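# Move wooden block from bench onto cart floor

## Task

Pick the wooden block up from the bench and lay it flat on the floor of the cart, at the handle end next to the profiles. The drop flap must stay open, and anything already in place must still be in place at the end. Release the block and back away so that both hands are empty, clear of the cart and touching nothing. The robot must finish upright and untilted, not fallen over.

## Robot and tools

ROBOT. A Rainbow Robotics RB-Y1: a wheeled base (two drive wheels, two rear casters, no sideways motion), a torso that folds at ankle, knee and hip, a head camera, and two seven-joint arms, each ending in a parallel gripper with a wrist camera whose case juts out sideways and can collide. The base is 0.58 m wide, reaches 0.10 m in front of the drive axle and 0.57 m behind it, and sweeps a 0.58 m radius when spinning in place. The bent leg can poke out ahead of the base.

FRAMES. All positions are metres. Base frame: origin on the floor halfway between the drive wheels, x forward, y left, z up. The printed left_hand and right_hand points sit between the finger pads, 0.03 m back from the tips; the fingers point along the hand's -z and close along its x. chest is also in the base frame. base_odometry is in the frame the base had at scene start, counts wheel turns only (slip looks like travel), heading in rad, positive to the left.

TOOL move. Every argument except cameras and blocking belongs to one action. Allowed combinations: base and/or joints (plus optional min_time_s, contact_limits); target alone or with min_time_s; contact_limits alone; or nothing, which just reports state and images.
- base: one velocity command, not a position. x_m_s forward speed (0.005 to 0.4 m/s, sign gives direction, or 0); turn_rad_s leftward turn rate (0.02 to 1.509 rad/s either sign, or 0); for_s duration 0.1 to 5 s. Omitted speeds are 0. Acceleration is 0.4 m/s² (turns 0.5 rad/s²), so it coasts to a halt up to 1 s (turns 3.1 s) after for_s. Distance is roughly speed × for_s. If |x_m_s| + 0.27×|turn_rad_s| exceeds 0.4 both are scaled down.
- joints: a dictionary of absolute targets keyed by joint name, radians except grippers. Ranges: torso_squat_rad 0 to 1.2 (more lowers the chest), torso_shift_rad -0.3 to 0.6 (positive pushes hips forward), torso_pitch_rad -0.2 to 1.4 (positive leans forward), torso_yaw_rad -1.5 to 1.5 (positive left; raise both arms outward by 0.2 rad or more first). Extra torso limits: squat+shift ≤ 1.52; squat-shift+pitch ≤ 1.57; shift+0.5 pitch-0.4 squat ≤ 0.7; shift+0.3 pitch-0.5 squat ≤ 0.39. Arms: shoulder_pitch ±2.356 (negative swings forward and up); left_shoulder_roll 0 to 3.141, right_shoulder_roll -3.141 to 0 (away from the body is outward); shoulder_yaw ±2.094; elbow -2.617 to 0.01 (negative bends); forearm_roll ±3.141; wrist_pitch -1.57 to 1.919; hand_roll ±2.705; left_gripper_m and right_gripper_m 0 to 0.1 m of pad opening. head_pan_rad ±0.523 (positive left), head_tilt_rad -0.35 to 1.57 (positive looks down).
- target: absolute pose for one hand: side "left" or "right", x, y, z in the base frame (-3 to 3 m), quat_wxyz in the same form the hand lines print. It is solved once into joint angles, so the hand follows an arc that can bow over 0.1 m on long moves; break long moves into short steps. It is refused if another move is still running.
- min_time_s: 0.1 to 8 s, the shortest duration for arm, head and torso motions in that action.
- contact_limits: per-gripper current cap in mA, 200 to 672.5, persists until changed; lower means a softer grip.
- cameras: list of head_camera, left_wrist_camera, right_wrist_camera or all; [] for none. Head images are 896x504, wrist images 644x364.
- blocking: true (default) waits until everything rests; false returns after about 0.5 s while motion continues.

OTHER TOOLS. wait(seconds 0 to 10, cameras) lets time pass and reports state. stop(cameras) brakes all running motions. zoom_image(camera, region [x0,y0,x1,y1] in pixels, at most 504 by 504) enlarges part of the latest image. read_manual(section "licences") gives licence text only. finished_scene(scene) ends the scene irreversibly.

RESULTS. "move" reads done, or the worst status among motions. Hand targets report reached (within 10 mm and 2 degrees), short (with the miss), or refused with a reason. Joint statuses: done, moving, off_target (resting away from target, maybe still pushing), stopped, not_followed (collision check held an arm back), contact_stop (torso only), time_out, limit_stop_at_<name> (built-in guard, e.g. own_body_*), torque_fault, limit_stop_at_motor_heat. A refusal or an uncommanded stop cancels the remaining move, wait and finished_scene calls of that reply. on_its_own lists what happened uncommanded. Also reported: lidar_m (12 distances in 30-degree sectors, first straight ahead then counterclockwise, seen at 0.23 m height, "-" for nothing), wheel_motors_off, motor_effort (percent, positive pushes forward; a resting wheel under about 30 is normal), joint torques and external torque estimates, wrist force and torque (uncalibrated, offsets up to 16 N), and motor temperatures.

GRASPING. Close to an opening at least 0.005 m narrower than the block; the gripper then usually reports off_target, which is fine.

AVOID. Never let arms, grippers, fingers or camera cases strike or squeeze each other; about 0.5 rad of outward shoulder roll keeps hands apart. Contact torque at a joint's limit (elbow 33.8, wrist joints 23.5, shoulders 65.8 N m) freezes the robot for 10 s. Motors at 80 °C brake the arm; avoid holding stretched or pushing poses. The base does not stop at furniture and the upper body can catch under tables and tip the robot. Heavy or far-forward loads, or hard stops while driving forward, can tip it. Do not drop the block, release it while moving, or knock anything over.

Each tool is called after "Emit:" as name([rows], argument=value, ...), one row to a line, values as JSON.

## Session

Emit:
move()

Scene clock: 0.00 s.
Joint torques (N m): no reading
External joint torques (N m): no reading
Motor temperatures (°C): left_arm=[31 28 32 36 35 33 38] | right_arm=[34 31 32 30 36 36 34]
Wrist force (N): no reading
Wrist torque (N m): no reading
Wrist force, peak (N): no reading
base_odometry: x=+0.000 y=+0.000 heading=+0.000
lidar_m: 0.65 0.68 1.56 4.82 1.63 1.14 1.08 1.13 1.47 3.50 0.97 0.70
base_status: not commanded
joint_positions: torso_squat_rad=+0.350 torso_shift_rad=+0.000 torso_pitch_rad=+0.000 torso_yaw_rad=+0.000 left_shoulder_pitch_rad=+0.049 left_shoulder_roll_rad=+0.015 left_shoulder_yaw_rad=+0.041 left_elbow_rad=-0.149 left_forearm_roll_rad=+0.010 left_wrist_pitch_rad=-0.019 left_hand_roll_rad=+0.045 left_gripper_m=+0.099 right_shoulder_pitch_rad=-0.033 right_shoulder_roll_rad=-0.038 right_shoulder_yaw_rad=+0.024 right_elbow_rad=-0.125 right_forearm_roll_rad=-0.047 right_wrist_pitch_rad=+0.032 right_hand_roll_rad=-0.022 right_gripper_m=+0.099 head_pan_rad=+0.000 head_tilt_rad=+0.400
joint_status: not commanded
wheel_motors_off: 0
motor_effort: left_wheel=+0 right_wheel=+0
chest: x=-0.2280 y=+0.0001 z=+1.2475 quat_wxyz=(+1.000, +0.000, +0.000, +0.000) (m; base frame)
left_hand: x=-0.1861 y=+0.2354 z=+0.5638 quat_wxyz=(+0.997, +0.009, -0.062, +0.055) (m; base frame)
right_hand: x=-0.1506 y=-0.2464 z=+0.5666 quat_wxyz=(+0.998, -0.015, -0.063, -0.016) (m; base frame)
pictures: head_camera, left_wrist_camera, right_wrist_camera

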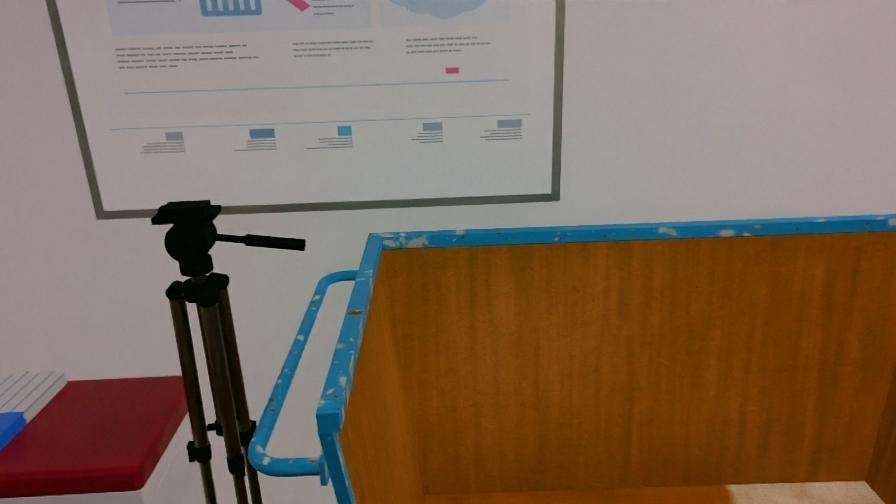

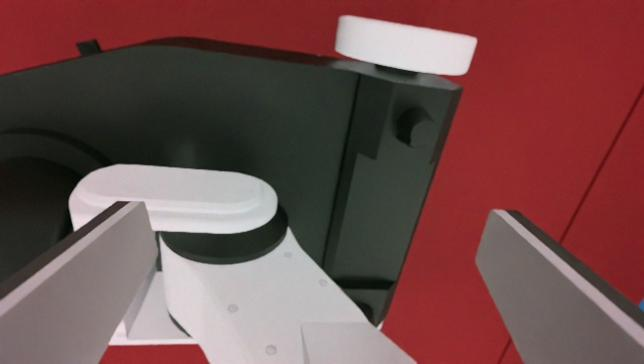

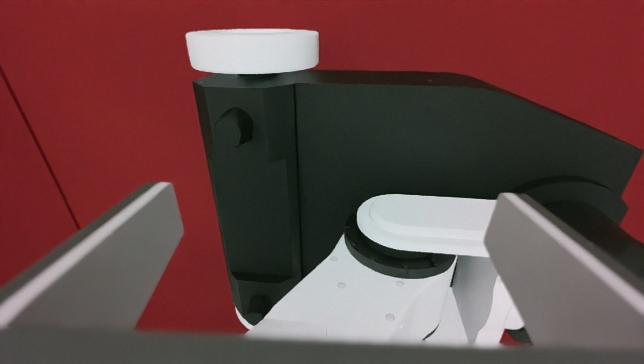

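Emit:
move(joints={"head_tilt_rad":0.9}, cameras=["head_camera"])

Emit:
move(joints={"head_tilt_rad":0.6,"head_pan_rad":-0.52}, cameras=["head_camera"])

Emit:
move(joints={"head_tilt_rad":0.6,"head_pan_rad":0.52}, cameras=["head_camera"])

Scene clock: 3.20 s.
Joint torques (N m): left_arm=[-0.84 -0.3 0.63 0.15 -0.03 -0.54 -0.09] | right_arm=[-2.47 -1.13 -0.92 -0.14 -0.17 -0.24 0.14]
External joint torques (N m): left_arm=[-0.21 -0.96 0.58 0.14 -0.03 -0.19 -0.09] | right_arm=[-0.22 0.37 -0.87 0.17 -0.2 0.05 0.13]
Wrist force (N): left_arm=[0.3 1.1 -7.7] | right_arm=[-2.1 1.0 -5.5]
Wrist torque (N m): left_arm=[-0.27 0.17 0.09] | right_arm=[-0.07 -0.08 -0.08]
Wrist force, peak (N): left_arm=[-0.2 1.9 -8.4] | right_arm=[-2.1 1.0 -5.5]
move: done
base_odometry: x=+0.000 y=+0.000 heading=+0.000
lidar_m: 0.65 0.67 1.57 4.82 1.63 1.14 1.07 1.12 1.48 3.50 0.98 0.69
base_status: not commanded
joint_positions: torso_squat_rad=+0.350 torso_shift_rad=+0.000 torso_pitch_rad=+0.000 torso_yaw_rad=+0.000 left_shoulder_pitch_rad=+0.049 left_shoulder_roll_rad=+0.015 left_shoulder_yaw_rad=+0.041 left_elbow_rad=-0.149 left_forearm_roll_rad=+0.010 left_wrist_pitch_rad=-0.019 left_hand_roll_rad=+0.045 left_gripper_m=+0.099 right_shoulder_pitch_rad=-0.033 right_shoulder_roll_rad=-0.038 right_shoulder_yaw_rad=+0.024 right_elbow_rad=-0.125 right_forearm_roll_rad=-0.047 right_wrist_pitch_rad=+0.032 right_hand_roll_rad=-0.022 right_gripper_m=+0.099 head_pan_rad=+0.000 head_tilt_rad=+0.900
joint_status: all done
wheel_motors_off: 0
motor_effort: left_wheel=+0(1) right_wheel=+0(2)
chest: x=-0.2280 y=+0.0001 z=+1.2475 quat_wxyz=(+1.000, +0.000, +0.000, +0.000) (m; base frame)
left_hand: x=-0.1861 y=+0.2354 z=+0.5638 quat_wxyz=(+0.997, +0.009, -0.062, +0.055) (m; base frame)
right_hand: x=-0.1506 y=-0.2464 z=+0.5666 quat_wxyz=(+0.998, -0.015, -0.063, -0.016) (m; base frame)
pictures: head_camera
camera_calibration:
head_camera: T_world_to_cam=[[-0.00752545, -0.999504, -0.0305734, 0.0419166], [-0.746479, 0.0259588, -0.664902, 0.860292], [0.665366, 0.0178187, -0.746305, 1.16253], [0, 0, 0, 1]] pos_world=[-0.131004, -0.00115113, 1.44089]

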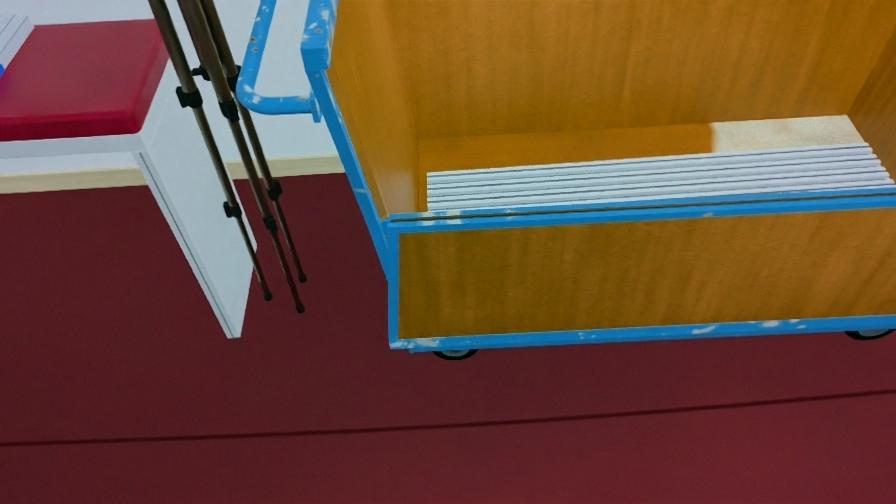

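Scene clock: 4.20 s.
Joint torques (N m): left_arm=[-1.06 -0.05 0.69 0.03 -0.02 -0.67 -0.09] | right_arm=[-2.58 -0.85 -0.58 0.13 -0.06 -0.19 -0.01]
External joint torques (N m): left_arm=[-0.43 -0.71 0.65 0.01 -0.03 -0.31 -0.09] | right_arm=[-0.32 0.64 -0.53 0.44 -0.1 0.11 -0.02]
Wrist force (N): left_arm=[-0.5 2.0 -7.2] | right_arm=[-1.7 1.3 -5.1]
Wrist torque (N m): left_arm=[-0.34 0.12 0.10] | right_arm=[-0.12 -0.07 -0.10]
Wrist force, peak (N): left_arm=[0.3 1.8 -8.5] | right_arm=[-1.6 1.5 -5.6]
move: done
base_odometry: x=+0.000 y=+0.000 heading=+0.000
lidar_m: 0.65 0.68 1.56 4.83 1.62 1.13 1.07 1.12 1.47 3.50 0.99 0.68
base_status: not commanded
joint_positions: torso_squat_rad=+0.350 torso_shift_rad=+0.000 torso_pitch_rad=+0.000 torso_yaw_rad=+0.000 left_shoulder_pitch_rad=+0.049 left_shoulder_roll_rad=+0.015 left_shoulder_yaw_rad=+0.041 left_elbow_rad=-0.149 left_forearm_roll_rad=+0.010 left_wrist_pitch_rad=-0.019 left_hand_roll_rad=+0.045 left_gripper_m=+0.099 right_shoulder_pitch_rad=-0.033 right_shoulder_roll_rad=-0.038 right_shoulder_yaw_rad=+0.024 right_elbow_rad=-0.125 right_forearm_roll_rad=-0.047 right_wrist_pitch_rad=+0.032 right_hand_roll_rad=-0.022 right_gripper_m=+0.099 head_pan_rad=-0.520 head_tilt_rad=+0.600
joint_status: all done
wheel_motors_off: 0
motor_effort: left_wheel=+1(1) right_wheel=+0(2)
chest: x=-0.2280 y=+0.0001 z=+1.2475 quat_wxyz=(+1.000, +0.000, +0.000, +0.000) (m; base frame)
left_hand: x=-0.1861 y=+0.2354 z=+0.5638 quat_wxyz=(+0.997, +0.009, -0.062, +0.055) (m; base frame)
right_hand: x=-0.1506 y=-0.2464 z=+0.5666 quat_wxyz=(+0.998, -0.015, -0.063, -0.016) (m; base frame)
pictures: head_camera
camera_calibration:
head_camera: T_world_to_cam=[[-0.495067, -0.868285, -0.0314512, -0.0573267], [-0.435413, 0.279258, -0.855821, 1.20073], [0.75188, -0.409995, -0.516314, 0.847427], [0, 0, 0, 1]] pos_world=[-0.142731, -0.0376481, 1.46335]

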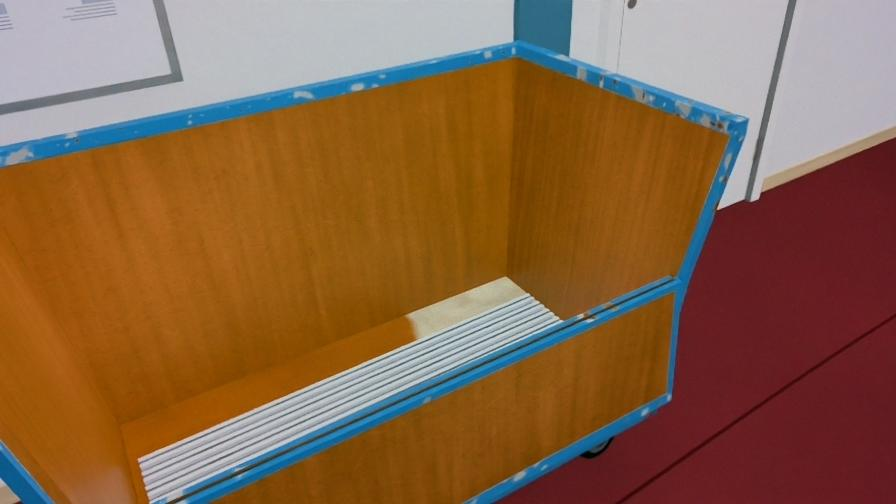

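Scene clock: 5.57 s.
Joint torques (N m): left_arm=[-0.87 -0.14 0.69 0.07 0.02 -0.56 0.05] | right_arm=[-1.96 -1.12 -0.35 0.11 -0.16 -0.22 -0.03]
External joint torques (N m): left_arm=[-0.24 -0.8 0.65 0.05 0.02 -0.2 0.06] | right_arm=[0.29 0.38 -0.3 0.42 -0.19 0.07 -0.03]
Wrist force (N): left_arm=[0.5 1.5 -7.5] | right_arm=[-1.9 1.2 -5.4]
Wrist torque (N m): left_arm=[-0.32 0.18 0.11] | right_arm=[-0.12 -0.08 -0.08]
Wrist force, peak (N): left_arm=[0.0 1.5 -8.4] | right_arm=[-2.0 1.0 -5.6]
move: done
base_odometry: x=+0.000 y=+0.000 heading=+0.000
lidar_m: 0.65 0.68 1.56 4.83 1.63 1.13 1.08 1.12 1.47 3.50 0.99 0.69
base_status: not commanded
joint_positions: torso_squat_rad=+0.350 torso_shift_rad=+0.000 torso_pitch_rad=+0.000 torso_yaw_rad=+0.000 left_shoulder_pitch_rad=+0.049 left_shoulder_roll_rad=+0.015 left_shoulder_yaw_rad=+0.041 left_elbow_rad=-0.149 left_forearm_roll_rad=+0.010 left_wrist_pitch_rad=-0.019 left_hand_roll_rad=+0.045 left_gripper_m=+0.099 right_shoulder_pitch_rad=-0.033 right_shoulder_roll_rad=-0.038 right_shoulder_yaw_rad=+0.024 right_elbow_rad=-0.125 right_forearm_roll_rad=-0.047 right_wrist_pitch_rad=+0.032 right_hand_roll_rad=-0.022 right_gripper_m=+0.099 head_pan_rad=+0.520 head_tilt_rad=+0.600
joint_status: all done
wheel_motors_off: 0
motor_effort: left_wheel=+0(1) right_wheel=+0(2)
chest: x=-0.2280 y=+0.0001 z=+1.2475 quat_wxyz=(+1.000, +0.000, +0.000, +0.000) (m; base frame)
left_hand: x=-0.1861 y=+0.2354 z=+0.5638 quat_wxyz=(+0.997, +0.009, -0.062, +0.055) (m; base frame)
right_hand: x=-0.1506 y=-0.2464 z=+0.5666 quat_wxyz=(+0.998, -0.015, -0.063, -0.016) (m; base frame)
pictures: head_camera
camera_calibration:
head_camera: T_world_to_cam=[[0.498214, -0.866483, -0.0314471, 0.147286], [-0.46132, -0.234194, -0.855767, 1.19539], [0.734143, 0.440863, -0.516405, 0.843793], [0, 0, 0, 1]] pos_world=[-0.141388, 0.0355768, 1.46335]

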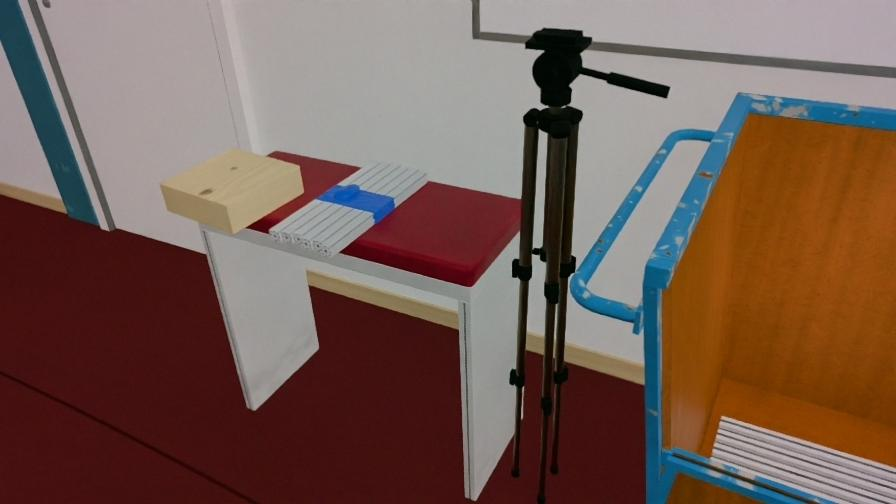

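Emit:
move(joints={"head_tilt_rad":0.7,"head_pan_rad":0.0,"torso_squat_rad":0.1,"torso_pitch_rad":0.35}, cameras=["head_camera"])

Emit:
zoom_image(camera="head_camera", region=[250, 0, 700, 500])

Scene clock: 22.60 s.
Joint torques (N m): left_arm=[7.58 0.01 1.08 3.92 -0.01 0.08 0.04] | right_arm=[7.27 -0.8 -0.69 3.96 -0.24 0.55 -0.02]
External joint torques (N m): left_arm=[-1.28 -0.77 0.95 0.2 -0.01 -0.27 0.03] | right_arm=[0.14 0.5 -0.51 0.76 -0.2 0.18 -0.01]
Wrist force (N): left_arm=[2.3 0.7 -7.0] | right_arm=[0.5 1.3 -4.8]
Wrist torque (N m): left_arm=[-0.22 0.26 0.07] | right_arm=[-0.12 0.08 -0.05]
Wrist force, peak (N): left_arm=[1.1 1.1 -8.4] | right_arm=[-1.6 0.8 -5.6]
move: done
base_odometry: x=+0.000 y=+0.000 heading=+0.000
lidar_m: 0.65 0.68 1.55 4.84 1.62 1.12 1.07 1.12 1.47 3.52 0.98 0.69
base_status: not commanded
joint_positions: torso_squat_rad=+0.100 torso_shift_rad=+0.000 torso_pitch_rad=+0.350 torso_yaw_rad=+0.000 left_shoulder_pitch_rad=+0.049 left_shoulder_roll_rad=+0.015 left_shoulder_yaw_rad=+0.041 left_elbow_rad=-0.149 left_forearm_roll_rad=+0.010 left_wrist_pitch_rad=-0.019 left_hand_roll_rad=+0.045 left_gripper_m=+0.099 right_shoulder_pitch_rad=-0.033 right_shoulder_roll_rad=-0.038 right_shoulder_yaw_rad=+0.024 right_elbow_rad=-0.125 right_forearm_roll_rad=-0.047 right_wrist_pitch_rad=+0.032 right_hand_roll_rad=-0.022 right_gripper_m=+0.099 head_pan_rad=+0.000 head_tilt_rad=+0.700
joint_status: all done
wheel_motors_off: 0
motor_effort: left_wheel=+0(1) right_wheel=+1(2)
chest: x=-0.1219 y=+0.0001 z=+1.2677 quat_wxyz=(+0.985, +0.000, +0.174, +0.000) (m; base frame)
left_hand: x=-0.3170 y=+0.2354 z=+0.6111 quat_wxyz=(+0.992, +0.018, +0.113, +0.053) (m; base frame)
right_hand: x=-0.2826 y=-0.2464 z=+0.6015 quat_wxyz=(+0.993, -0.018, +0.112, -0.014) (m; base frame)
pictures: head_camera
camera_calibration:
head_camera: T_world_to_cam=[[-0.0120128, -0.999504, -0.0291074, 0.0409691], [-0.837452, 0.0259626, -0.545894, 0.814831], [0.546379, 0.0178183, -0.837349, 1.17547], [0, 0, 0, 1]] pos_world=[0.0406244, -0.00115112, 1.43028]

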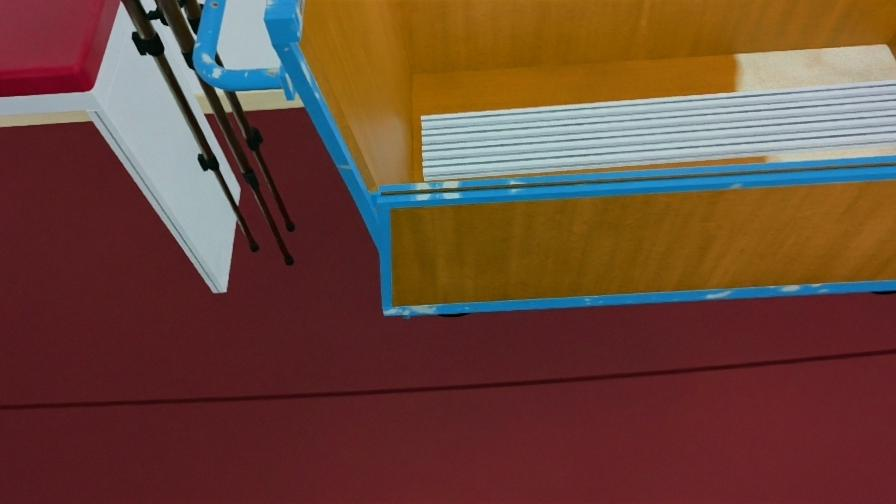

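Scaled by 1.008 from the camera's 896x504 image, which has a finer 1280x720 frame.

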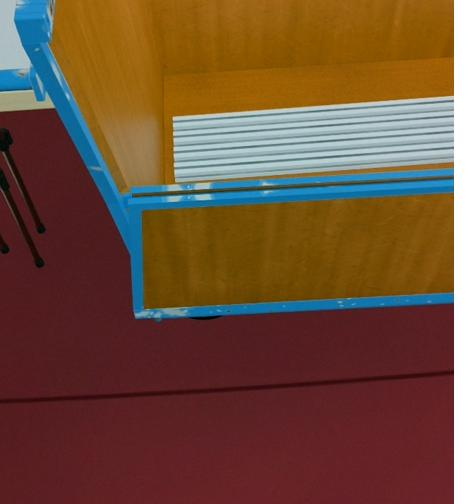

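Emit:
move(joints={"head_tilt_rad":0.55,"head_pan_rad":0.0,"torso_squat_rad":1.1,"torso_pitch_rad":0.0}, cameras=["head_camera"])

Emit:
move(joints={"head_tilt_rad":0.85,"head_pan_rad":0.0,"torso_squat_rad":0.0,"torso_pitch_rad":0.6}, cameras=["head_camera"])

Scene clock: 31.50 s.
Joint torques (N m): left_arm=[-0.83 0.05 0.59 -0.24 -0.01 -0.54 0.07] | right_arm=[-2.4 -0.75 -0.68 0.16 -0.13 -0.13 -0.01]
External joint torques (N m): left_arm=[-0.19 -0.61 0.55 -0.25 -0.01 -0.19 0.08] | right_arm=[-0.14 0.74 -0.63 0.47 -0.17 0.16 -0.02]
Wrist force (N): left_arm=[-0.6 1.2 -8.6] | right_arm=[-1.5 1.2 -4.7]
Wrist torque (N m): left_arm=[-0.33 0.05 0.10] | right_arm=[-0.12 0.00 -0.07]
Wrist force, peak (N): left_arm=[2.7 0.9 -8.3] | right_arm=[-1.6 1.4 -5.4]
move: done
base_odometry: x=+0.000 y=+0.000 heading=+0.000
lidar_m: 0.65 0.67 1.55 4.83 1.64 1.15 1.08 1.12 1.50 3.51 0.98 0.68
base_status: not commanded
joint_positions: torso_squat_rad=+1.100 torso_shift_rad=+0.000 torso_pitch_rad=+0.000 torso_yaw_rad=+0.000 left_shoulder_pitch_rad=+0.049 left_shoulder_roll_rad=+0.015 left_shoulder_yaw_rad=+0.041 left_elbow_rad=-0.149 left_forearm_roll_rad=+0.010 left_wrist_pitch_rad=-0.019 left_hand_roll_rad=+0.045 left_gripper_m=+0.099 right_shoulder_pitch_rad=-0.033 right_shoulder_roll_rad=-0.038 right_shoulder_yaw_rad=+0.024 right_elbow_rad=-0.125 right_forearm_roll_rad=-0.047 right_wrist_pitch_rad=+0.032 right_hand_roll_rad=-0.022 right_gripper_m=+0.099 head_pan_rad=+0.000 head_tilt_rad=+0.550
joint_status: all done
wheel_motors_off: 0
motor_effort: left_wheel=+1(2) right_wheel=+1(3)
chest: x=-0.2281 y=+0.0001 z=+0.9074 quat_wxyz=(+1.000, +0.000, +0.000, +0.000) (m; base frame)
left_hand: x=-0.1861 y=+0.2353 z=+0.2238 quat_wxyz=(+0.997, +0.009, -0.062, +0.055) (m; base frame)
right_hand: x=-0.1505 y=-0.2464 z=+0.2266 quat_wxyz=(+0.998, -0.015, -0.063, -0.016) (m; base frame)
pictures: head_camera
camera_calibration:
head_camera: T_world_to_cam=[[0.00341967, -0.999504, -0.0313042, 0.0344841], [-0.473021, 0.0259639, -0.880668, 0.929444], [0.881044, 0.0178191, -0.472698, 0.650205], [0, 0, 0, 1]] pos_world=[-0.13333, -0.00125111, 1.12696]

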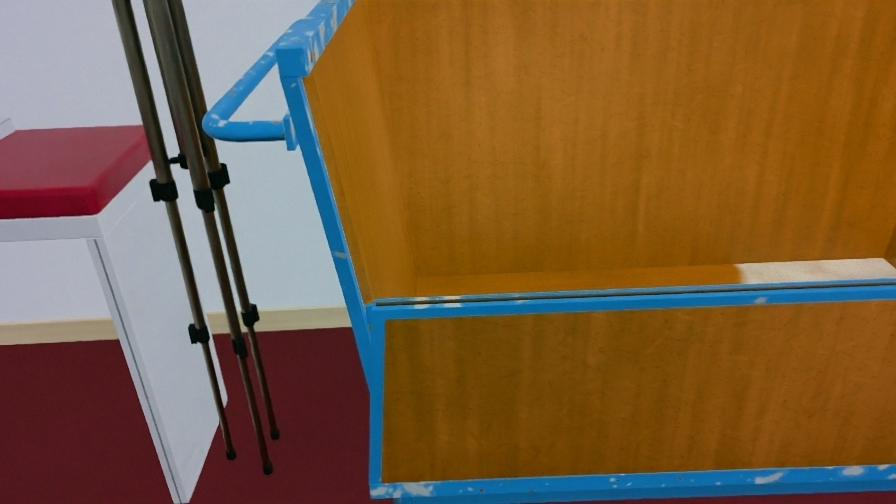

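Scene clock: 35.97 s.
Joint torques (N m): left_arm=[13.17 -0.05 0.81 6.32 -0.06 0.54 -0.07] | right_arm=[13.64 -0.65 -0.74 6.38 -0.31 1 -0.1]
External joint torques (N m): left_arm=[-1.87 -0.86 0.63 0.21 -0.06 -0.28 -0.09] | right_arm=[0.28 0.43 -0.49 0.89 -0.21 0.18 -0.07]
Wrist force (N): left_arm=[4.4 0.0 -7.0] | right_arm=[2.0 1.2 -4.6]
Wrist torque (N m): left_arm=[-0.17 0.44 0.09] | right_arm=[-0.06 0.19 -0.10]
Wrist force, peak (N): left_arm=[3.4 0.7 -7.8] | right_arm=[-1.8 0.8 -5.5]
move: done
base_odometry: x=+0.000 y=+0.000 heading=+0.000
lidar_m: 0.65 0.69 1.55 4.82 1.63 1.13 1.08 1.12 1.48 3.51 1.00 0.70
base_status: not commanded
joint_positions: torso_squat_rad=+0.000 torso_shift_rad=+0.000 torso_pitch_rad=+0.600 torso_yaw_rad=+0.000 left_shoulder_pitch_rad=+0.049 left_shoulder_roll_rad=+0.015 left_shoulder_yaw_rad=+0.041 left_elbow_rad=-0.149 left_forearm_roll_rad=+0.010 left_wrist_pitch_rad=-0.019 left_hand_roll_rad=+0.045 left_gripper_m=+0.099 right_shoulder_pitch_rad=-0.033 right_shoulder_roll_rad=-0.038 right_shoulder_yaw_rad=+0.024 right_elbow_rad=-0.125 right_forearm_roll_rad=-0.047 right_wrist_pitch_rad=+0.032 right_hand_roll_rad=-0.022 right_gripper_m=+0.099 head_pan_rad=+0.000 head_tilt_rad=+0.850
joint_status: all done
wheel_motors_off: 0
motor_effort: left_wheel=+1(2) right_wheel=+0(3)
chest: x=-0.0532 y=+0.0001 z=+1.2358 quat_wxyz=(+0.955, +0.000, +0.296, +0.000) (m; base frame)
left_hand: x=-0.4048 y=+0.2354 z=+0.6481 quat_wxyz=(+0.970, +0.024, +0.236, +0.050) (m; base frame)
right_hand: x=-0.3738 y=-0.2464 z=+0.6302 quat_wxyz=(+0.972, -0.020, +0.235, -0.011) (m; base frame)
pictures: head_camera
camera_calibration:
head_camera: T_world_to_cam=[[-0.0224998, -0.999502, -0.0221448, 0.0317189], [-0.983951, 0.0260608, -0.176525, 0.373413], [0.177014, 0.0178176, -0.984047, 1.29773], [0, 0, 0, 1]] pos_world=[0.138417, -0.00115082, 1.34365]

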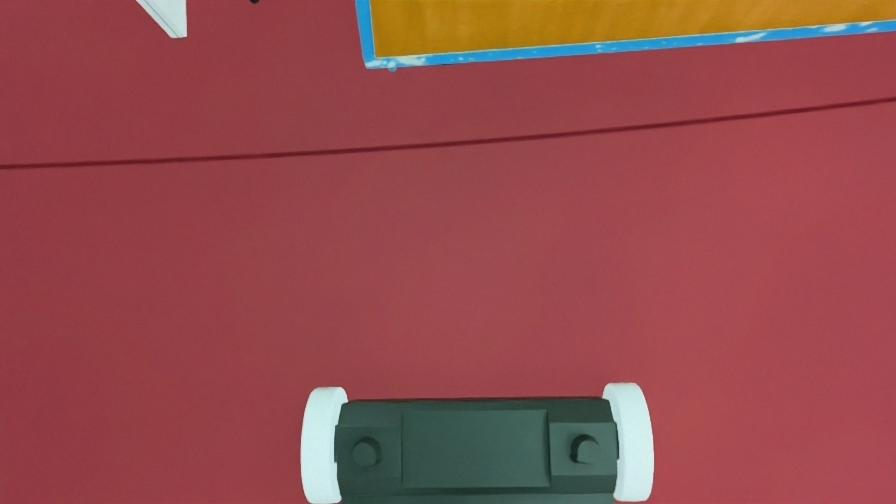

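Emit:
move(base={"x_m_s":0.2,"for_s":1.9}, joints={"torso_pitch_rad":0.6,"head_tilt_rad":0.6}, cameras=["head_camera"])

Emit:
move(joints={"torso_squat_rad":0.3,"torso_pitch_rad":0.9,"torso_shift_rad":0.0,"head_tilt_rad":0.4}, cameras=["head_camera"])

Scene clock: 42.70 s.
Joint torques (N m): left_arm=[13.59 -0.01 0.74 6.5 -0.01 0.7 -0.06] | right_arm=[14.08 -0.48 -1.11 6.37 -0.31 0.88 -0.05]
External joint torques (N m): left_arm=[-1.45 -0.81 0.57 0.4 0 -0.11 -0.08] | right_arm=[0.71 0.6 -0.85 0.88 -0.21 0.06 -0.03]
Wrist force (N): left_arm=[3.5 0.8 -6.6] | right_arm=[1.8 1.2 -4.2]
Wrist torque (N m): left_arm=[-0.28 0.33 0.05] | right_arm=[-0.09 0.14 -0.08]
Wrist force, peak (N): left_arm=[4.5 0.7 -7.4] | right_arm=[2.3 1.3 -5.1]
move: done
base_odometry: x=+0.380 y=+0.000 heading=+0.000
lidar_m: 0.26 0.28 0.75 3.60 2.19 1.54 1.46 1.50 1.99 4.74 0.42 0.30
base_status: done (sent for 1.9 of 1.9 s)
joint_positions: torso_squat_rad=+0.000 torso_shift_rad=+0.000 torso_pitch_rad=+0.600 torso_yaw_rad=+0.000 left_shoulder_pitch_rad=+0.049 left_shoulder_roll_rad=+0.015 left_shoulder_yaw_rad=+0.041 left_elbow_rad=-0.149 left_forearm_roll_rad=+0.010 left_wrist_pitch_rad=-0.019 left_hand_roll_rad=+0.045 left_gripper_m=+0.099 right_shoulder_pitch_rad=-0.033 right_shoulder_roll_rad=-0.038 right_shoulder_yaw_rad=+0.024 right_elbow_rad=-0.125 right_forearm_roll_rad=-0.047 right_wrist_pitch_rad=+0.032 right_hand_roll_rad=-0.022 right_gripper_m=+0.099 head_pan_rad=+0.000 head_tilt_rad=+0.600
joint_status: all done
wheel_motors_off: 0
motor_effort: left_wheel=+0(51) right_wheel=-1(26)
chest: x=-0.0533 y=+0.0001 z=+1.2359 quat_wxyz=(+0.955, +0.000, +0.296, +0.000) (m; base frame)
left_hand: x=-0.4047 y=+0.2354 z=+0.6480 quat_wxyz=(+0.970, +0.024, +0.236, +0.050) (m; base frame)
right_hand: x=-0.3738 y=-0.2464 z=+0.6302 quat_wxyz=(+0.972, -0.020, +0.235, -0.011) (m; base frame)
pictures: head_camera
camera_calibration:
head_camera: T_world_to_cam=[[-0.0162263, -0.999504, -0.0269846, 0.0379455], [-0.909663, 0.0259594, -0.414536, 0.698123], [0.415031, 0.0178204, -0.909633, 1.17589], [0, 0, 0, 1]] pos_world=[0.14764, -0.00115113, 1.36005]

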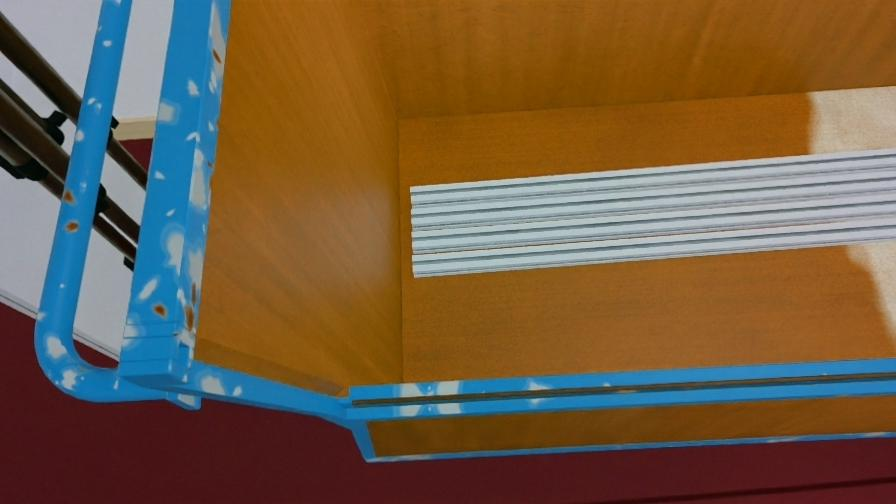

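Scene clock: 44.50 s.
Joint torques (N m): left_arm=[18.61 -0.32 0.98 8.85 -0.05 1.17 -0.06] | right_arm=[20.46 -0.43 -0.91 9.02 -0.35 1.41 -0.14]
External joint torques (N m): left_arm=[-2.58 -1.09 0.76 0.39 -0.04 -0.15 -0.1] | right_arm=[0.74 0.28 -0.58 1.24 -0.19 0.12 -0.1]
Wrist force (N): left_arm=[5.5 0.3 -6.2] | right_arm=[2.9 0.7 -2.9]
Wrist torque (N m): left_arm=[-0.24 0.46 0.06] | right_arm=[-0.02 0.20 -0.10]
Wrist force, peak (N): left_arm=[5.1 1.2 -7.1] | right_arm=[2.6 1.4 -4.6]
move: done
base_odometry: x=+0.380 y=+0.000 heading=+0.000
lidar_m: 0.26 0.27 0.75 3.59 2.21 1.53 1.45 1.51 1.97 4.74 0.42 0.29
base_status: not commanded
joint_positions: torso_squat_rad=+0.300 torso_shift_rad=+0.000 torso_pitch_rad=+0.900 torso_yaw_rad=+0.000 left_shoulder_pitch_rad=+0.049 left_shoulder_roll_rad=+0.015 left_shoulder_yaw_rad=+0.041 left_elbow_rad=-0.149 left_forearm_roll_rad=+0.010 left_wrist_pitch_rad=-0.019 left_hand_roll_rad=+0.045 left_gripper_m=+0.099 right_shoulder_pitch_rad=-0.033 right_shoulder_roll_rad=-0.038 right_shoulder_yaw_rad=+0.024 right_elbow_rad=-0.125 right_forearm_roll_rad=-0.047 right_wrist_pitch_rad=+0.032 right_hand_roll_rad=-0.022 right_gripper_m=+0.099 head_pan_rad=+0.000 head_tilt_rad=+0.400
joint_status: all done
wheel_motors_off: 0
motor_effort: left_wheel=+0(2) right_wheel=-2(3)
chest: x=+0.0144 y=+0.0001 z=+1.1416 quat_wxyz=(+0.900, +0.000, +0.435, +0.000) (m; base frame)
left_hand: x=-0.4952 y=+0.2354 z=+0.6839 quat_wxyz=(+0.924, +0.032, +0.378, +0.046) (m; base frame)
right_hand: x=-0.4708 y=-0.2464 z=+0.6577 quat_wxyz=(+0.926, -0.021, +0.378, -0.008) (m; base frame)
pictures: head_camera
camera_calibration:
head_camera: T_world_to_cam=[[-0.0189361, -0.999502, -0.0252592, 0.0341572], [-0.946508, 0.0260602, -0.321626, 0.628187], [0.322124, 0.0178177, -0.94653, 1.0675], [0, 0, 0, 1]] pos_world=[0.251363, -0.00125082, 1.21332]

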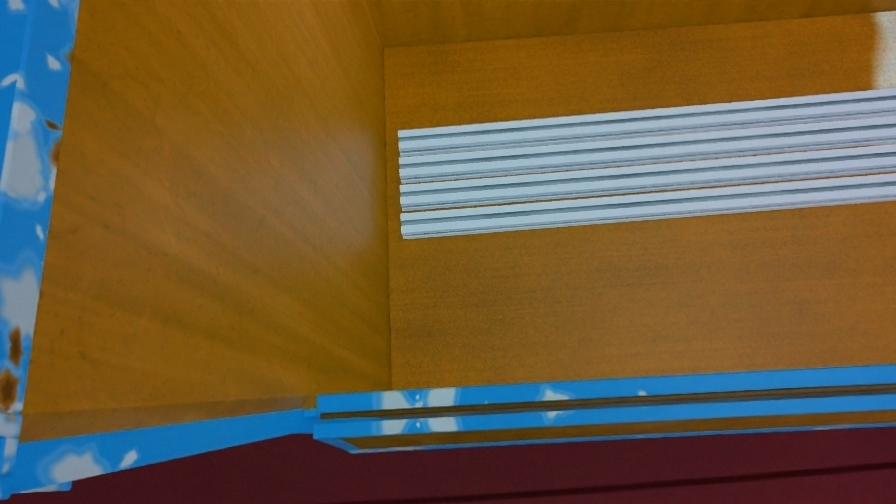

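Emit:
move(base={"x_m_s":-0.25,"for_s":1.4}, joints={"torso_squat_rad":0.35,"torso_pitch_rad":0.0,"head_tilt_rad":0.5})

Emit:
move(base={"turn_rad_s":0.5,"for_s":3.14})

Emit:
move(base={"x_m_s":0.3,"for_s":4.6})

Emit:
move(base={"turn_rad_s":-0.5,"for_s":3.14}, cameras=["head_camera"])

Scene clock: 64.03 s.
Joint torques (N m): left_arm=[-0.69 -0.2 0.69 0 -0.02 -0.54 0.04] | right_arm=[-1.86 -0.61 -0.73 0.25 -0.07 -0.23 -0.07]
External joint torques (N m): left_arm=[-0.06 -0.87 0.65 -0.02 -0.02 -0.19 0.05] | right_arm=[0.4 0.88 -0.68 0.56 -0.11 0.06 -0.07]
Wrist force (N): left_arm=[0.6 1.3 -7.5] | right_arm=[-1.9 0.5 -4.9]
Wrist torque (N m): left_arm=[-0.31 0.19 0.12] | right_arm=[-0.04 -0.07 -0.11]
Wrist force, peak (N): left_arm=[6.0 0.8 -6.8] | right_arm=[0.7 1.2 -5.5]
move: done
base_odometry: x=+0.030 y=+0.000 heading=+0.000
lidar_m: 0.62 0.65 1.54 4.74 1.68 1.17 1.11 1.15 1.52 3.60 0.94 0.66
base_status: done (sent for 1.4 of 1.4 s)
joint_positions: torso_squat_rad=+0.350 torso_shift_rad=+0.000 torso_pitch_rad=+0.000 torso_yaw_rad=+0.000 left_shoulder_pitch_rad=+0.049 left_shoulder_roll_rad=+0.015 left_shoulder_yaw_rad=+0.041 left_elbow_rad=-0.149 left_forearm_roll_rad=+0.010 left_wrist_pitch_rad=-0.019 left_hand_roll_rad=+0.045 left_gripper_m=+0.099 right_shoulder_pitch_rad=-0.033 right_shoulder_roll_rad=-0.038 right_shoulder_yaw_rad=+0.024 right_elbow_rad=-0.125 right_forearm_roll_rad=-0.047 right_wrist_pitch_rad=+0.032 right_hand_roll_rad=-0.022 right_gripper_m=+0.099 head_pan_rad=+0.000 head_tilt_rad=+0.500
joint_status: all done
wheel_motors_off: 0
motor_effort: left_wheel=-1(26) right_wheel=-3(26)
chest: x=-0.2280 y=+0.0001 z=+1.2475 quat_wxyz=(+1.000, +0.000, +0.000, +0.000) (m; base frame)
left_hand: x=-0.1862 y=+0.2354 z=+0.5638 quat_wxyz=(+0.997, +0.009, -0.062, +0.055) (m; base frame)
right_hand: x=-0.1505 y=-0.2464 z=+0.5666 quat_wxyz=(+0.998, -0.015, -0.063, -0.016) (m; base frame)
pictures: none

Scene clock: 68.50 s.
Joint torques (N m): left_arm=[-0.84 -0.18 0.9 0.15 0 -0.59 0.01] | right_arm=[-1.85 -1.06 -0.69 0.31 -0.17 -0.24 0]
External joint torques (N m): left_arm=[-0.21 -0.85 0.86 0.13 -0.01 -0.23 0.01] | right_arm=[0.41 0.43 -0.64 0.62 -0.21 0.05 -0.01]
Wrist force (N): left_arm=[-0.2 1.0 -7.2] | right_arm=[-1.3 1.2 -4.8]
Wrist torque (N m): left_arm=[-0.24 0.11 0.09] | right_arm=[-0.11 0.01 -0.08]
Wrist force, peak (N): left_arm=[0.7 1.3 -8.8] | right_arm=[-2.0 1.2 -5.4]
move: done
base_odometry: x=+0.030 y=+0.000 heading=+1.566
lidar_m: 4.79 1.66 1.16 1.10 1.13 1.50 3.68 0.95 0.68 0.64 0.65 1.56
base_status: done (sent for 3.13 of 3.13 s)
joint_positions: torso_squat_rad=+0.350 torso_shift_rad=+0.000 torso_pitch_rad=+0.000 torso_yaw_rad=+0.000 left_shoulder_pitch_rad=+0.049 left_shoulder_roll_rad=+0.015 left_shoulder_yaw_rad=+0.041 left_elbow_rad=-0.149 left_forearm_roll_rad=+0.010 left_wrist_pitch_rad=-0.019 left_hand_roll_rad=+0.045 left_gripper_m=+0.099 right_shoulder_pitch_rad=-0.033 right_shoulder_roll_rad=-0.038 right_shoulder_yaw_rad=+0.024 right_elbow_rad=-0.125 right_forearm_roll_rad=-0.047 right_wrist_pitch_rad=+0.032 right_hand_roll_rad=-0.022 right_gripper_m=+0.099 head_pan_rad=+0.000 head_tilt_rad=+0.500
joint_status: not commanded
wheel_motors_off: 0
motor_effort: left_wheel=+6(42) right_wheel=+19(39)
chest: x=-0.2280 y=+0.0001 z=+1.2475 quat_wxyz=(+1.000, +0.000, +0.000, +0.000) (m; base frame)
left_hand: x=-0.1861 y=+0.2354 z=+0.5639 quat_wxyz=(+0.997, +0.009, -0.062, +0.055) (m; base frame)
right_hand: x=-0.1505 y=-0.2464 z=+0.5666 quat_wxyz=(+0.998, -0.015, -0.063, -0.016) (m; base frame)
pictures: none

Scene clock: 74.20 s.
Joint torques (N m): left_arm=[-0.52 -0.2 0.95 0.07 -0.09 -0.54 0.02] | right_arm=[-2.05 -0.83 -0.5 0.23 0.08 -0.18 -0.14]
External joint torques (N m): left_arm=[0.1 -0.87 0.91 0.06 -0.09 -0.18 0.03] | right_arm=[0.2 0.67 -0.45 0.54 0.04 0.11 -0.15]
Wrist force (N): left_arm=[-0.1 0.6 -7.2] | right_arm=[-1.7 1.4 -5.2]
Wrist torque (N m): left_arm=[-0.24 0.14 0.08] | right_arm=[-0.15 -0.04 -0.09]
Wrist force, peak (N): left_arm=[0.0 1.3 -8.3] | right_arm=[-2.0 1.0 -5.5]
move: done
base_odometry: x=+0.035 y=+1.380 heading=+1.568
lidar_m: 4.24 1.75 1.23 1.16 1.20 1.59 3.89 1.29 1.13 0.78 1.38 1.84
base_status: done (sent for 4.6 of 4.6 s)
joint_positions: torso_squat_rad=+0.350 torso_shift_rad=+0.000 torso_pitch_rad=+0.000 torso_yaw_rad=+0.000 left_shoulder_pitch_rad=+0.049 left_shoulder_roll_rad=+0.015 left_shoulder_yaw_rad=+0.041 left_elbow_rad=-0.149 left_forearm_roll_rad=+0.010 left_wrist_pitch_rad=-0.019 left_hand_roll_rad=+0.045 left_gripper_m=+0.099 right_shoulder_pitch_rad=-0.033 right_shoulder_roll_rad=-0.038 right_shoulder_yaw_rad=+0.024 right_elbow_rad=-0.125 right_forearm_roll_rad=-0.047 right_wrist_pitch_rad=+0.032 right_hand_roll_rad=-0.022 right_gripper_m=+0.099 head_pan_rad=+0.000 head_tilt_rad=+0.500
joint_status: not commanded
wheel_motors_off: 0
motor_effort: left_wheel=+18(47) right_wheel=-16(47)
chest: x=-0.2280 y=+0.0001 z=+1.2475 quat_wxyz=(+1.000, +0.000, +0.000, +0.000) (m; base frame)
left_hand: x=-0.1861 y=+0.2354 z=+0.5639 quat_wxyz=(+0.997, +0.009, -0.062, +0.055) (m; base frame)
right_hand: x=-0.1505 y=-0.2464 z=+0.5666 quat_wxyz=(+0.998, -0.015, -0.063, -0.016) (m; base frame)
pictures: none

Scene clock: 78.67 s.
Joint torques (N m): left_arm=[-0.57 -0.41 0.56 0.06 -0.1 -0.54 -0.02] | right_arm=[-1.77 -0.86 -0.82 0.09 -0.02 -0.18 0.04]
External joint torques (N m): left_arm=[0.05 -1.07 0.52 0.04 -0.11 -0.18 -0.01] | right_arm=[0.48 0.64 -0.77 0.4 -0.06 0.11 0.03]
Wrist force (N): left_arm=[0.2 1.0 -7.3] | right_arm=[-1.9 1.0 -5.0]
Wrist torque (N m): left_arm=[-0.23 0.16 0.09] | right_arm=[-0.09 -0.06 -0.06]
Wrist force, peak (N): left_arm=[0.2 1.3 -8.5] | right_arm=[-2.0 0.6 -5.8]
move: done
base_odometry: x=+0.035 y=+1.380 heading=+0.002
lidar_m: 0.78 1.38 1.85 4.24 1.77 1.23 1.16 1.22 1.60 3.86 1.34 1.10
base_status: done (sent for 3.13 of 3.13 s)
joint_positions: torso_squat_rad=+0.350 torso_shift_rad=+0.000 torso_pitch_rad=+0.000 torso_yaw_rad=+0.000 left_shoulder_pitch_rad=+0.049 left_shoulder_roll_rad=+0.015 left_shoulder_yaw_rad=+0.041 left_elbow_rad=-0.149 left_forearm_roll_rad=+0.010 left_wrist_pitch_rad=-0.019 left_hand_roll_rad=+0.045 left_gripper_m=+0.099 right_shoulder_pitch_rad=-0.033 right_shoulder_roll_rad=-0.038 right_shoulder_yaw_rad=+0.024 right_elbow_rad=-0.125 right_forearm_roll_rad=-0.047 right_wrist_pitch_rad=+0.032 right_hand_roll_rad=-0.022 right_gripper_m=+0.099 head_pan_rad=+0.000 head_tilt_rad=+0.500
joint_status: not commanded
wheel_motors_off: 0
motor_effort: left_wheel=+22(46) right_wheel=+3(52)
chest: x=-0.2280 y=+0.0001 z=+1.2475 quat_wxyz=(+1.000, +0.000, +0.000, +0.000) (m; base frame)
left_hand: x=-0.1861 y=+0.2354 z=+0.5639 quat_wxyz=(+0.997, +0.009, -0.062, +0.055) (m; base frame)
right_hand: x=-0.1505 y=-0.2464 z=+0.5666 quat_wxyz=(+0.998, -0.015, -0.063, -0.016) (m; base frame)
pictures: head_camera
camera_calibration:
head_camera: T_world_to_cam=[[0.00497313, -0.999504, -0.0310939, 0.0451465], [-0.4287, 0.025961, -0.903074, 1.27061], [0.903433, 0.0178211, -0.428358, 0.751292], [0, 0, 0, 1]] pos_world=[-0.134254, -0.00125113, 1.47068]

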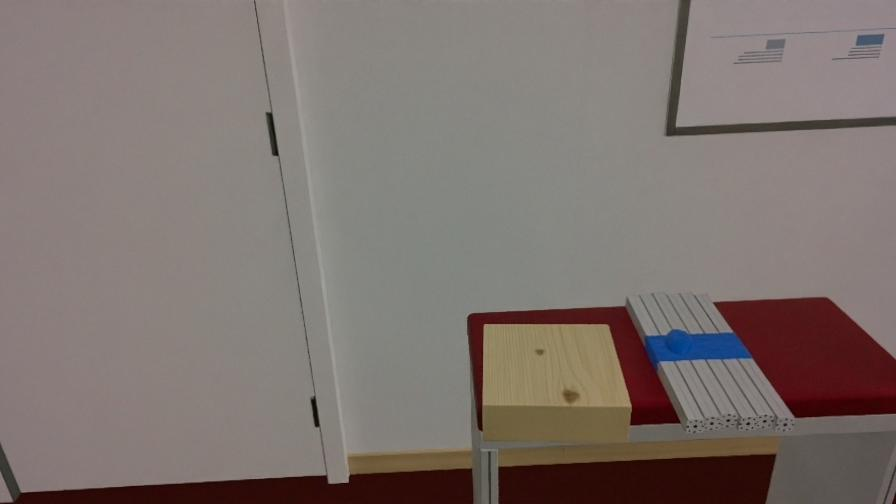

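Emit:
move(joints={"torso_squat_rad":1.0,"head_tilt_rad":0.35,"head_pan_rad":-0.1}, cameras=["head_camera"])

Scene clock: 84.87 s.
Joint torques (N m): left_arm=[-0.77 0.06 0.61 0.08 -0.04 -0.59 -0.06] | right_arm=[-2.02 -0.93 -0.48 0.02 -0.07 -0.13 -0.04]
External joint torques (N m): left_arm=[-0.14 -0.6 0.57 0.07 -0.05 -0.24 -0.05] | right_arm=[0.24 0.57 -0.44 0.33 -0.11 0.16 -0.04]
Wrist force (N): left_arm=[-0.2 1.0 -7.0] | right_arm=[-1.6 1.4 -5.2]
Wrist torque (N m): left_arm=[-0.28 0.14 0.13] | right_arm=[-0.13 -0.08 -0.11]
Wrist force, peak (N): left_arm=[0.2 1.0 -8.6] | right_arm=[-1.8 1.1 -5.7]
move: done
base_odometry: x=+0.035 y=+1.380 heading=+0.002
lidar_m: 0.77 1.39 1.85 4.25 1.78 1.24 1.17 1.22 1.62 3.86 1.36 1.10
base_status: not commanded
joint_positions: torso_squat_rad=+1.000 torso_shift_rad=+0.000 torso_pitch_rad=+0.000 torso_yaw_rad=+0.000 left_shoulder_pitch_rad=+0.049 left_shoulder_roll_rad=+0.015 left_shoulder_yaw_rad=+0.041 left_elbow_rad=-0.149 left_forearm_roll_rad=+0.010 left_wrist_pitch_rad=-0.019 left_hand_roll_rad=+0.045 left_gripper_m=+0.099 right_shoulder_pitch_rad=-0.033 right_shoulder_roll_rad=-0.038 right_shoulder_yaw_rad=+0.024 right_elbow_rad=-0.125 right_forearm_roll_rad=-0.047 right_wrist_pitch_rad=+0.032 right_hand_roll_rad=-0.022 right_gripper_m=+0.099 head_pan_rad=-0.100 head_tilt_rad=+0.350
joint_status: all done
wheel_motors_off: 0
motor_effort: left_wheel=+22(23) right_wheel=+5(6)
chest: x=-0.2281 y=+0.0001 z=+0.9681 quat_wxyz=(+1.000, +0.000, +0.000, +0.000) (m; base frame)
left_hand: x=-0.1861 y=+0.2354 z=+0.2845 quat_wxyz=(+0.997, +0.009, -0.062, +0.055) (m; base frame)
right_hand: x=-0.1505 y=-0.2464 z=+0.2873 quat_wxyz=(+0.998, -0.015, -0.063, -0.016) (m; base frame)
pictures: head_camera
camera_calibration:
head_camera: T_world_to_cam=[[-0.0902027, -0.995471, -0.0300291, 0.0155515], [-0.2846, 0.0546597, -0.957087, 1.11102], [0.954393, -0.0777855, -0.288242, 0.478609], [0, 0, 0, 1]] pos_world=[-0.139181, -0.00801833, 1.20177]

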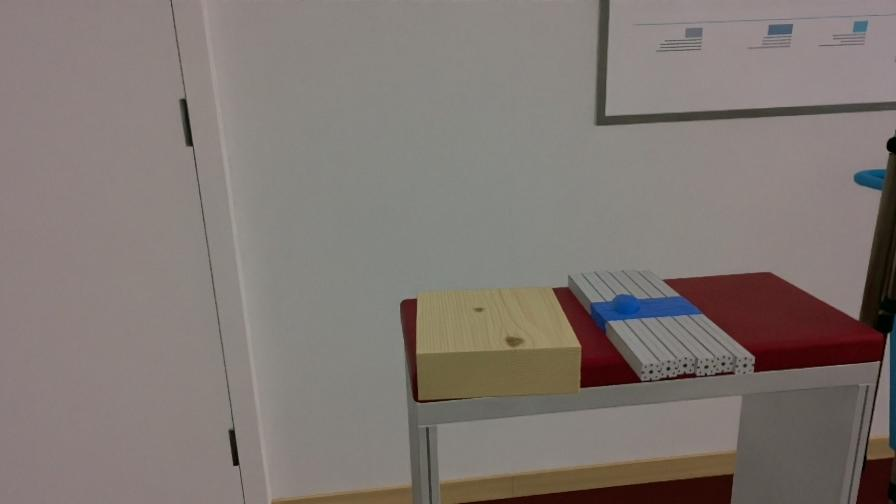

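Emit:
zoom_image(camera="head_camera", region=[390, 270, 610, 440])

Scaled by 2.291 from the camera's 896x504 image, which has a finer 1280x720 frame.

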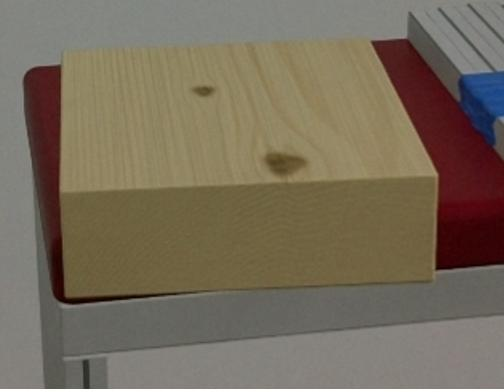

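Emit:
move(base={"x_m_s":-0.25,"for_s":2.4})

Emit:
move(joints={"torso_squat_rad":1.0,"torso_pitch_rad":0.8,"torso_shift_rad":0.2,"head_tilt_rad":0.3,"head_pan_rad":-0.1,"right_shoulder_pitch_rad":-0.8,"right_shoulder_roll_rad":-0.4,"right_elbow_rad":-1.6}, cameras=["head_camera"])

Emit:
move(target={"side":"right","x":0.4,"y":-0.14,"z":0.5,"quat_wxyz":[0.561,0.4305,-0.4305,0.561]}, cameras=["head_camera"])

Scene clock: 111.00 s.
Joint torques (N m): left_arm=[-0.94 -0.14 0.65 -0.09 -0.11 -0.73 -0.04] | right_arm=[-2.47 -0.86 -0.48 -0.12 -0.1 -0.31 0.1]
External joint torques (N m): left_arm=[-0.32 -0.8 0.61 -0.11 -0.11 -0.38 -0.04] | right_arm=[-0.22 0.63 -0.43 0.19 -0.14 -0.01 0.09]
Wrist force (N): left_arm=[0.4 1.9 -7.1] | right_arm=[-1.5 1.1 -4.6]
Wrist torque (N m): left_arm=[-0.36 0.18 0.11] | right_arm=[-0.12 -0.04 -0.09]
Wrist force, peak (N): left_arm=[-0.1 1.2 -9.1] | right_arm=[-4.5 0.6 -4.8]
move: done
base_odometry: x=-0.545 y=+1.379 heading=+0.001
lidar_m: 1.35 1.99 2.66 2.97 0.90 0.63 0.59 0.63 0.83 1.95 1.74 1.58
base_status: done (sent for 2.4 of 2.4 s)
joint_positions: torso_squat_rad=+1.000 torso_shift_rad=+0.000 torso_pitch_rad=+0.000 torso_yaw_rad=+0.000 left_shoulder_pitch_rad=+0.049 left_shoulder_roll_rad=+0.015 left_shoulder_yaw_rad=+0.041 left_elbow_rad=-0.149 left_forearm_roll_rad=+0.010 left_wrist_pitch_rad=-0.019 left_hand_roll_rad=+0.045 left_gripper_m=+0.099 right_shoulder_pitch_rad=-0.033 right_shoulder_roll_rad=-0.038 right_shoulder_yaw_rad=+0.024 right_elbow_rad=-0.125 right_forearm_roll_rad=-0.047 right_wrist_pitch_rad=+0.032 right_hand_roll_rad=-0.022 right_gripper_m=+0.099 head_pan_rad=-0.100 head_tilt_rad=+0.350
joint_status: not commanded
wheel_motors_off: 0
on_its_own: the wheels pushed hard for 0.4 s: something may have held the robot back, and base_odometry may count slip
motor_effort: left_wheel=-50(100) right_wheel=-45(100)
chest: x=-0.2280 y=+0.0001 z=+0.9681 quat_wxyz=(+1.000, +0.000, +0.000, +0.000) (m; base frame)
left_hand: x=-0.1862 y=+0.2354 z=+0.2845 quat_wxyz=(+0.997, +0.009, -0.062, +0.055) (m; base frame)
right_hand: x=-0.1506 y=-0.2464 z=+0.2873 quat_wxyz=(+0.998, -0.015, -0.062, -0.017) (m; base frame)
pictures: none

Scene clock: 114.33 s.
Joint torques (N m): left_arm=[16.6 -0.05 0.83 7.42 0.02 0.89 0.05] | right_arm=[-11.19 -5.45 -3.76 -10.94 0.07 -1.87 0.08]
External joint torques (N m): left_arm=[-1.95 -0.85 0.63 -0.04 0.02 -0.21 0.02] | right_arm=[0.23 0.37 -0.27 -1.26 -0.16 -0.03 0.04]
Wrist force (N): left_arm=[5.0 0.4 -6.0] | right_arm=[-7.0 1.9 1.1]
Wrist torque (N m): left_arm=[-0.21 0.43 0.03] | right_arm=[-0.20 -0.39 -0.13]
Wrist force, peak (N): left_arm=[1.1 1.8 -8.6] | right_arm=[-7.4 2.2 2.8]
move: off_target
base_odometry: x=-0.545 y=+1.379 heading=+0.001
lidar_m: 1.36 2.00 2.66 2.97 0.90 0.63 0.60 0.63 0.82 1.94 1.72 1.60
base_status: not commanded
joint_positions: torso_squat_rad=+1.000 torso_shift_rad=+0.190 torso_pitch_rad=+0.760 torso_yaw_rad=+0.000 left_shoulder_pitch_rad=+0.049 left_shoulder_roll_rad=+0.015 left_shoulder_yaw_rad=+0.041 left_elbow_rad=-0.149 left_forearm_roll_rad=+0.010 left_wrist_pitch_rad=-0.019 left_hand_roll_rad=+0.045 left_gripper_m=+0.099 right_shoulder_pitch_rad=-0.800 right_shoulder_roll_rad=-0.400 right_shoulder_yaw_rad=+0.024 right_elbow_rad=-1.600 right_forearm_roll_rad=-0.047 right_wrist_pitch_rad=+0.032 right_hand_roll_rad=-0.022 right_gripper_m=+0.099 head_pan_rad=-0.100 head_tilt_rad=+0.300
joint_status: torso_pitch_rad off_target (ended at +0.760, target +0.800); the others done
wheel_motors_off: 0
on_its_own: torso_pitch_rad is held at +0.761, not at your +0.800
motor_effort: left_wheel=-43(50) right_wheel=-42(48)
chest: x=+0.0568 y=+0.0001 z=+0.8761 quat_wxyz=(+0.929, +0.000, +0.371, +0.000) (m; base frame)
left_hand: x=-0.3841 y=+0.2353 z=+0.3520 quat_wxyz=(+0.948, +0.028, +0.313, +0.048) (m; base frame)
right_hand: x=+0.6356 y=-0.1667 z=+0.6480 quat_wxyz=(+0.685, +0.014, -0.706, +0.176) (m; base frame)
pictures: head_camera
camera_calibration:
head_camera: T_world_to_cam=[[-0.0846685, -0.995611, 0.0398858, -0.0231948], [-0.840359, 0.0498429, -0.539734, 0.771545], [0.535377, -0.0792168, -0.84089, 0.678139], [0, 0, 0, 1]] pos_world=[0.283351, -0.00782909, 0.987595]

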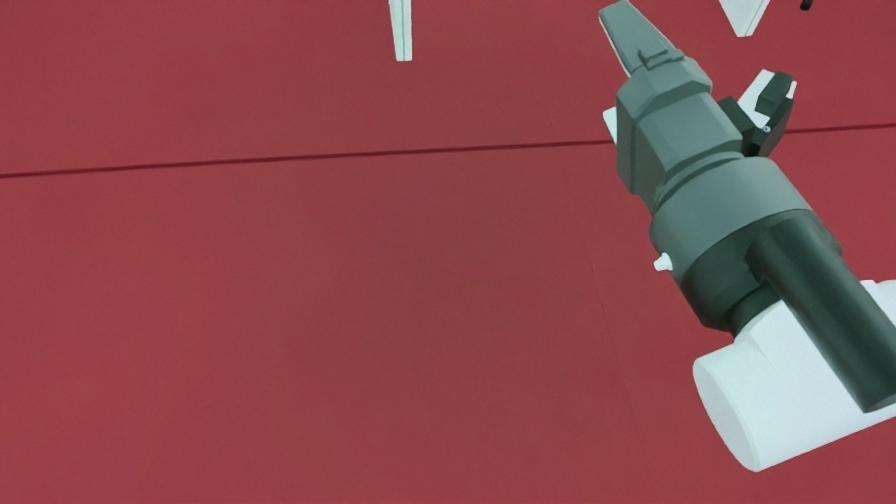

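Scene clock: 116.10 s.
Joint torques (N m): left_arm=[16.43 -0.14 0.96 7.53 -0.14 0.92 0] | right_arm=[-12.44 -11.17 -5.47 -2.68 -1.28 -1.26 0.24]
External joint torques (N m): left_arm=[-2.12 -0.94 0.76 0.08 -0.13 -0.18 -0.04] | right_arm=[-1.79 1.31 0.5 -0.56 -0.23 0.13 0.19]
Wrist force (N): left_arm=[4.2 0.6 -6.6] | right_arm=[-6.6 0.5 -0.3]
Wrist torque (N m): left_arm=[-0.23 0.36 0.05] | right_arm=[-0.15 -0.32 0.04]
Wrist force, peak (N): left_arm=[4.7 0.8 -7.2] | right_arm=[-7.7 2.2 1.5]
move: done
base_odometry: x=-0.545 y=+1.379 heading=+0.001
lidar_m: 1.35 2.00 2.65 2.97 0.88 0.63 0.60 0.61 0.82 1.94 1.73 1.57
base_status: not commanded
joint_positions: torso_squat_rad=+1.000 torso_shift_rad=+0.190 torso_pitch_rad=+0.760 torso_yaw_rad=+0.000 left_shoulder_pitch_rad=+0.049 left_shoulder_roll_rad=+0.015 left_shoulder_yaw_rad=+0.041 left_elbow_rad=-0.149 left_forearm_roll_rad=+0.010 left_wrist_pitch_rad=-0.019 left_hand_roll_rad=+0.045 left_gripper_m=+0.099 right_shoulder_pitch_rad=-1.109 right_shoulder_roll_rad=-1.044 right_shoulder_yaw_rad=+1.128 right_elbow_rad=-1.056 right_forearm_roll_rad=+0.167 right_wrist_pitch_rad=-1.104 right_hand_roll_rad=-0.713 right_gripper_m=+0.099 head_pan_rad=-0.100 head_tilt_rad=+0.300
joint_status: all done
wheel_motors_off: 0
on_its_own: torso_pitch_rad is held at +0.761, not at your +0.800
motor_effort: left_wheel=-43(45) right_wheel=-38(41)
chest: x=+0.0568 y=+0.0000 z=+0.8761 quat_wxyz=(+0.929, +0.000, +0.371, +0.000) (m; base frame)
left_hand: x=-0.3841 y=+0.2354 z=+0.3520 quat_wxyz=(+0.948, +0.028, +0.313, +0.048) (m; base frame)
right_hand: x=+0.3995 y=-0.1402 z=+0.5004 quat_wxyz=(+0.564, +0.427, -0.430, +0.561) (m; base frame)
right_hand_status: reached (checked arc, planned for 1.4 s): 1 mm and 0.5 deg off.
pictures: head_camera
camera_calibration:
head_camera: T_world_to_cam=[[-0.0847503, -0.995606, 0.0398261, -0.0231164], [-0.840305, 0.0499371, -0.539808, 0.771657], [0.535448, -0.079215, -0.840845, 0.678159], [0, 0, 0, 1]] pos_world=[0.28335, -0.00782881, 0.987694]

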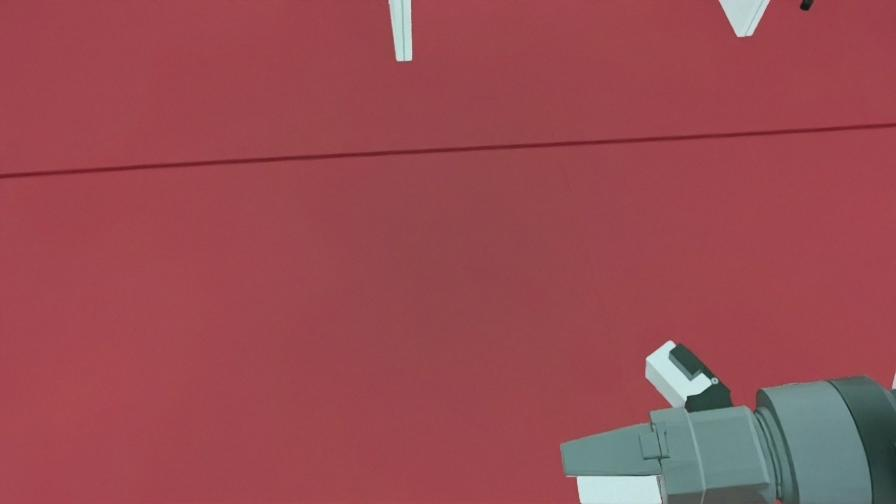

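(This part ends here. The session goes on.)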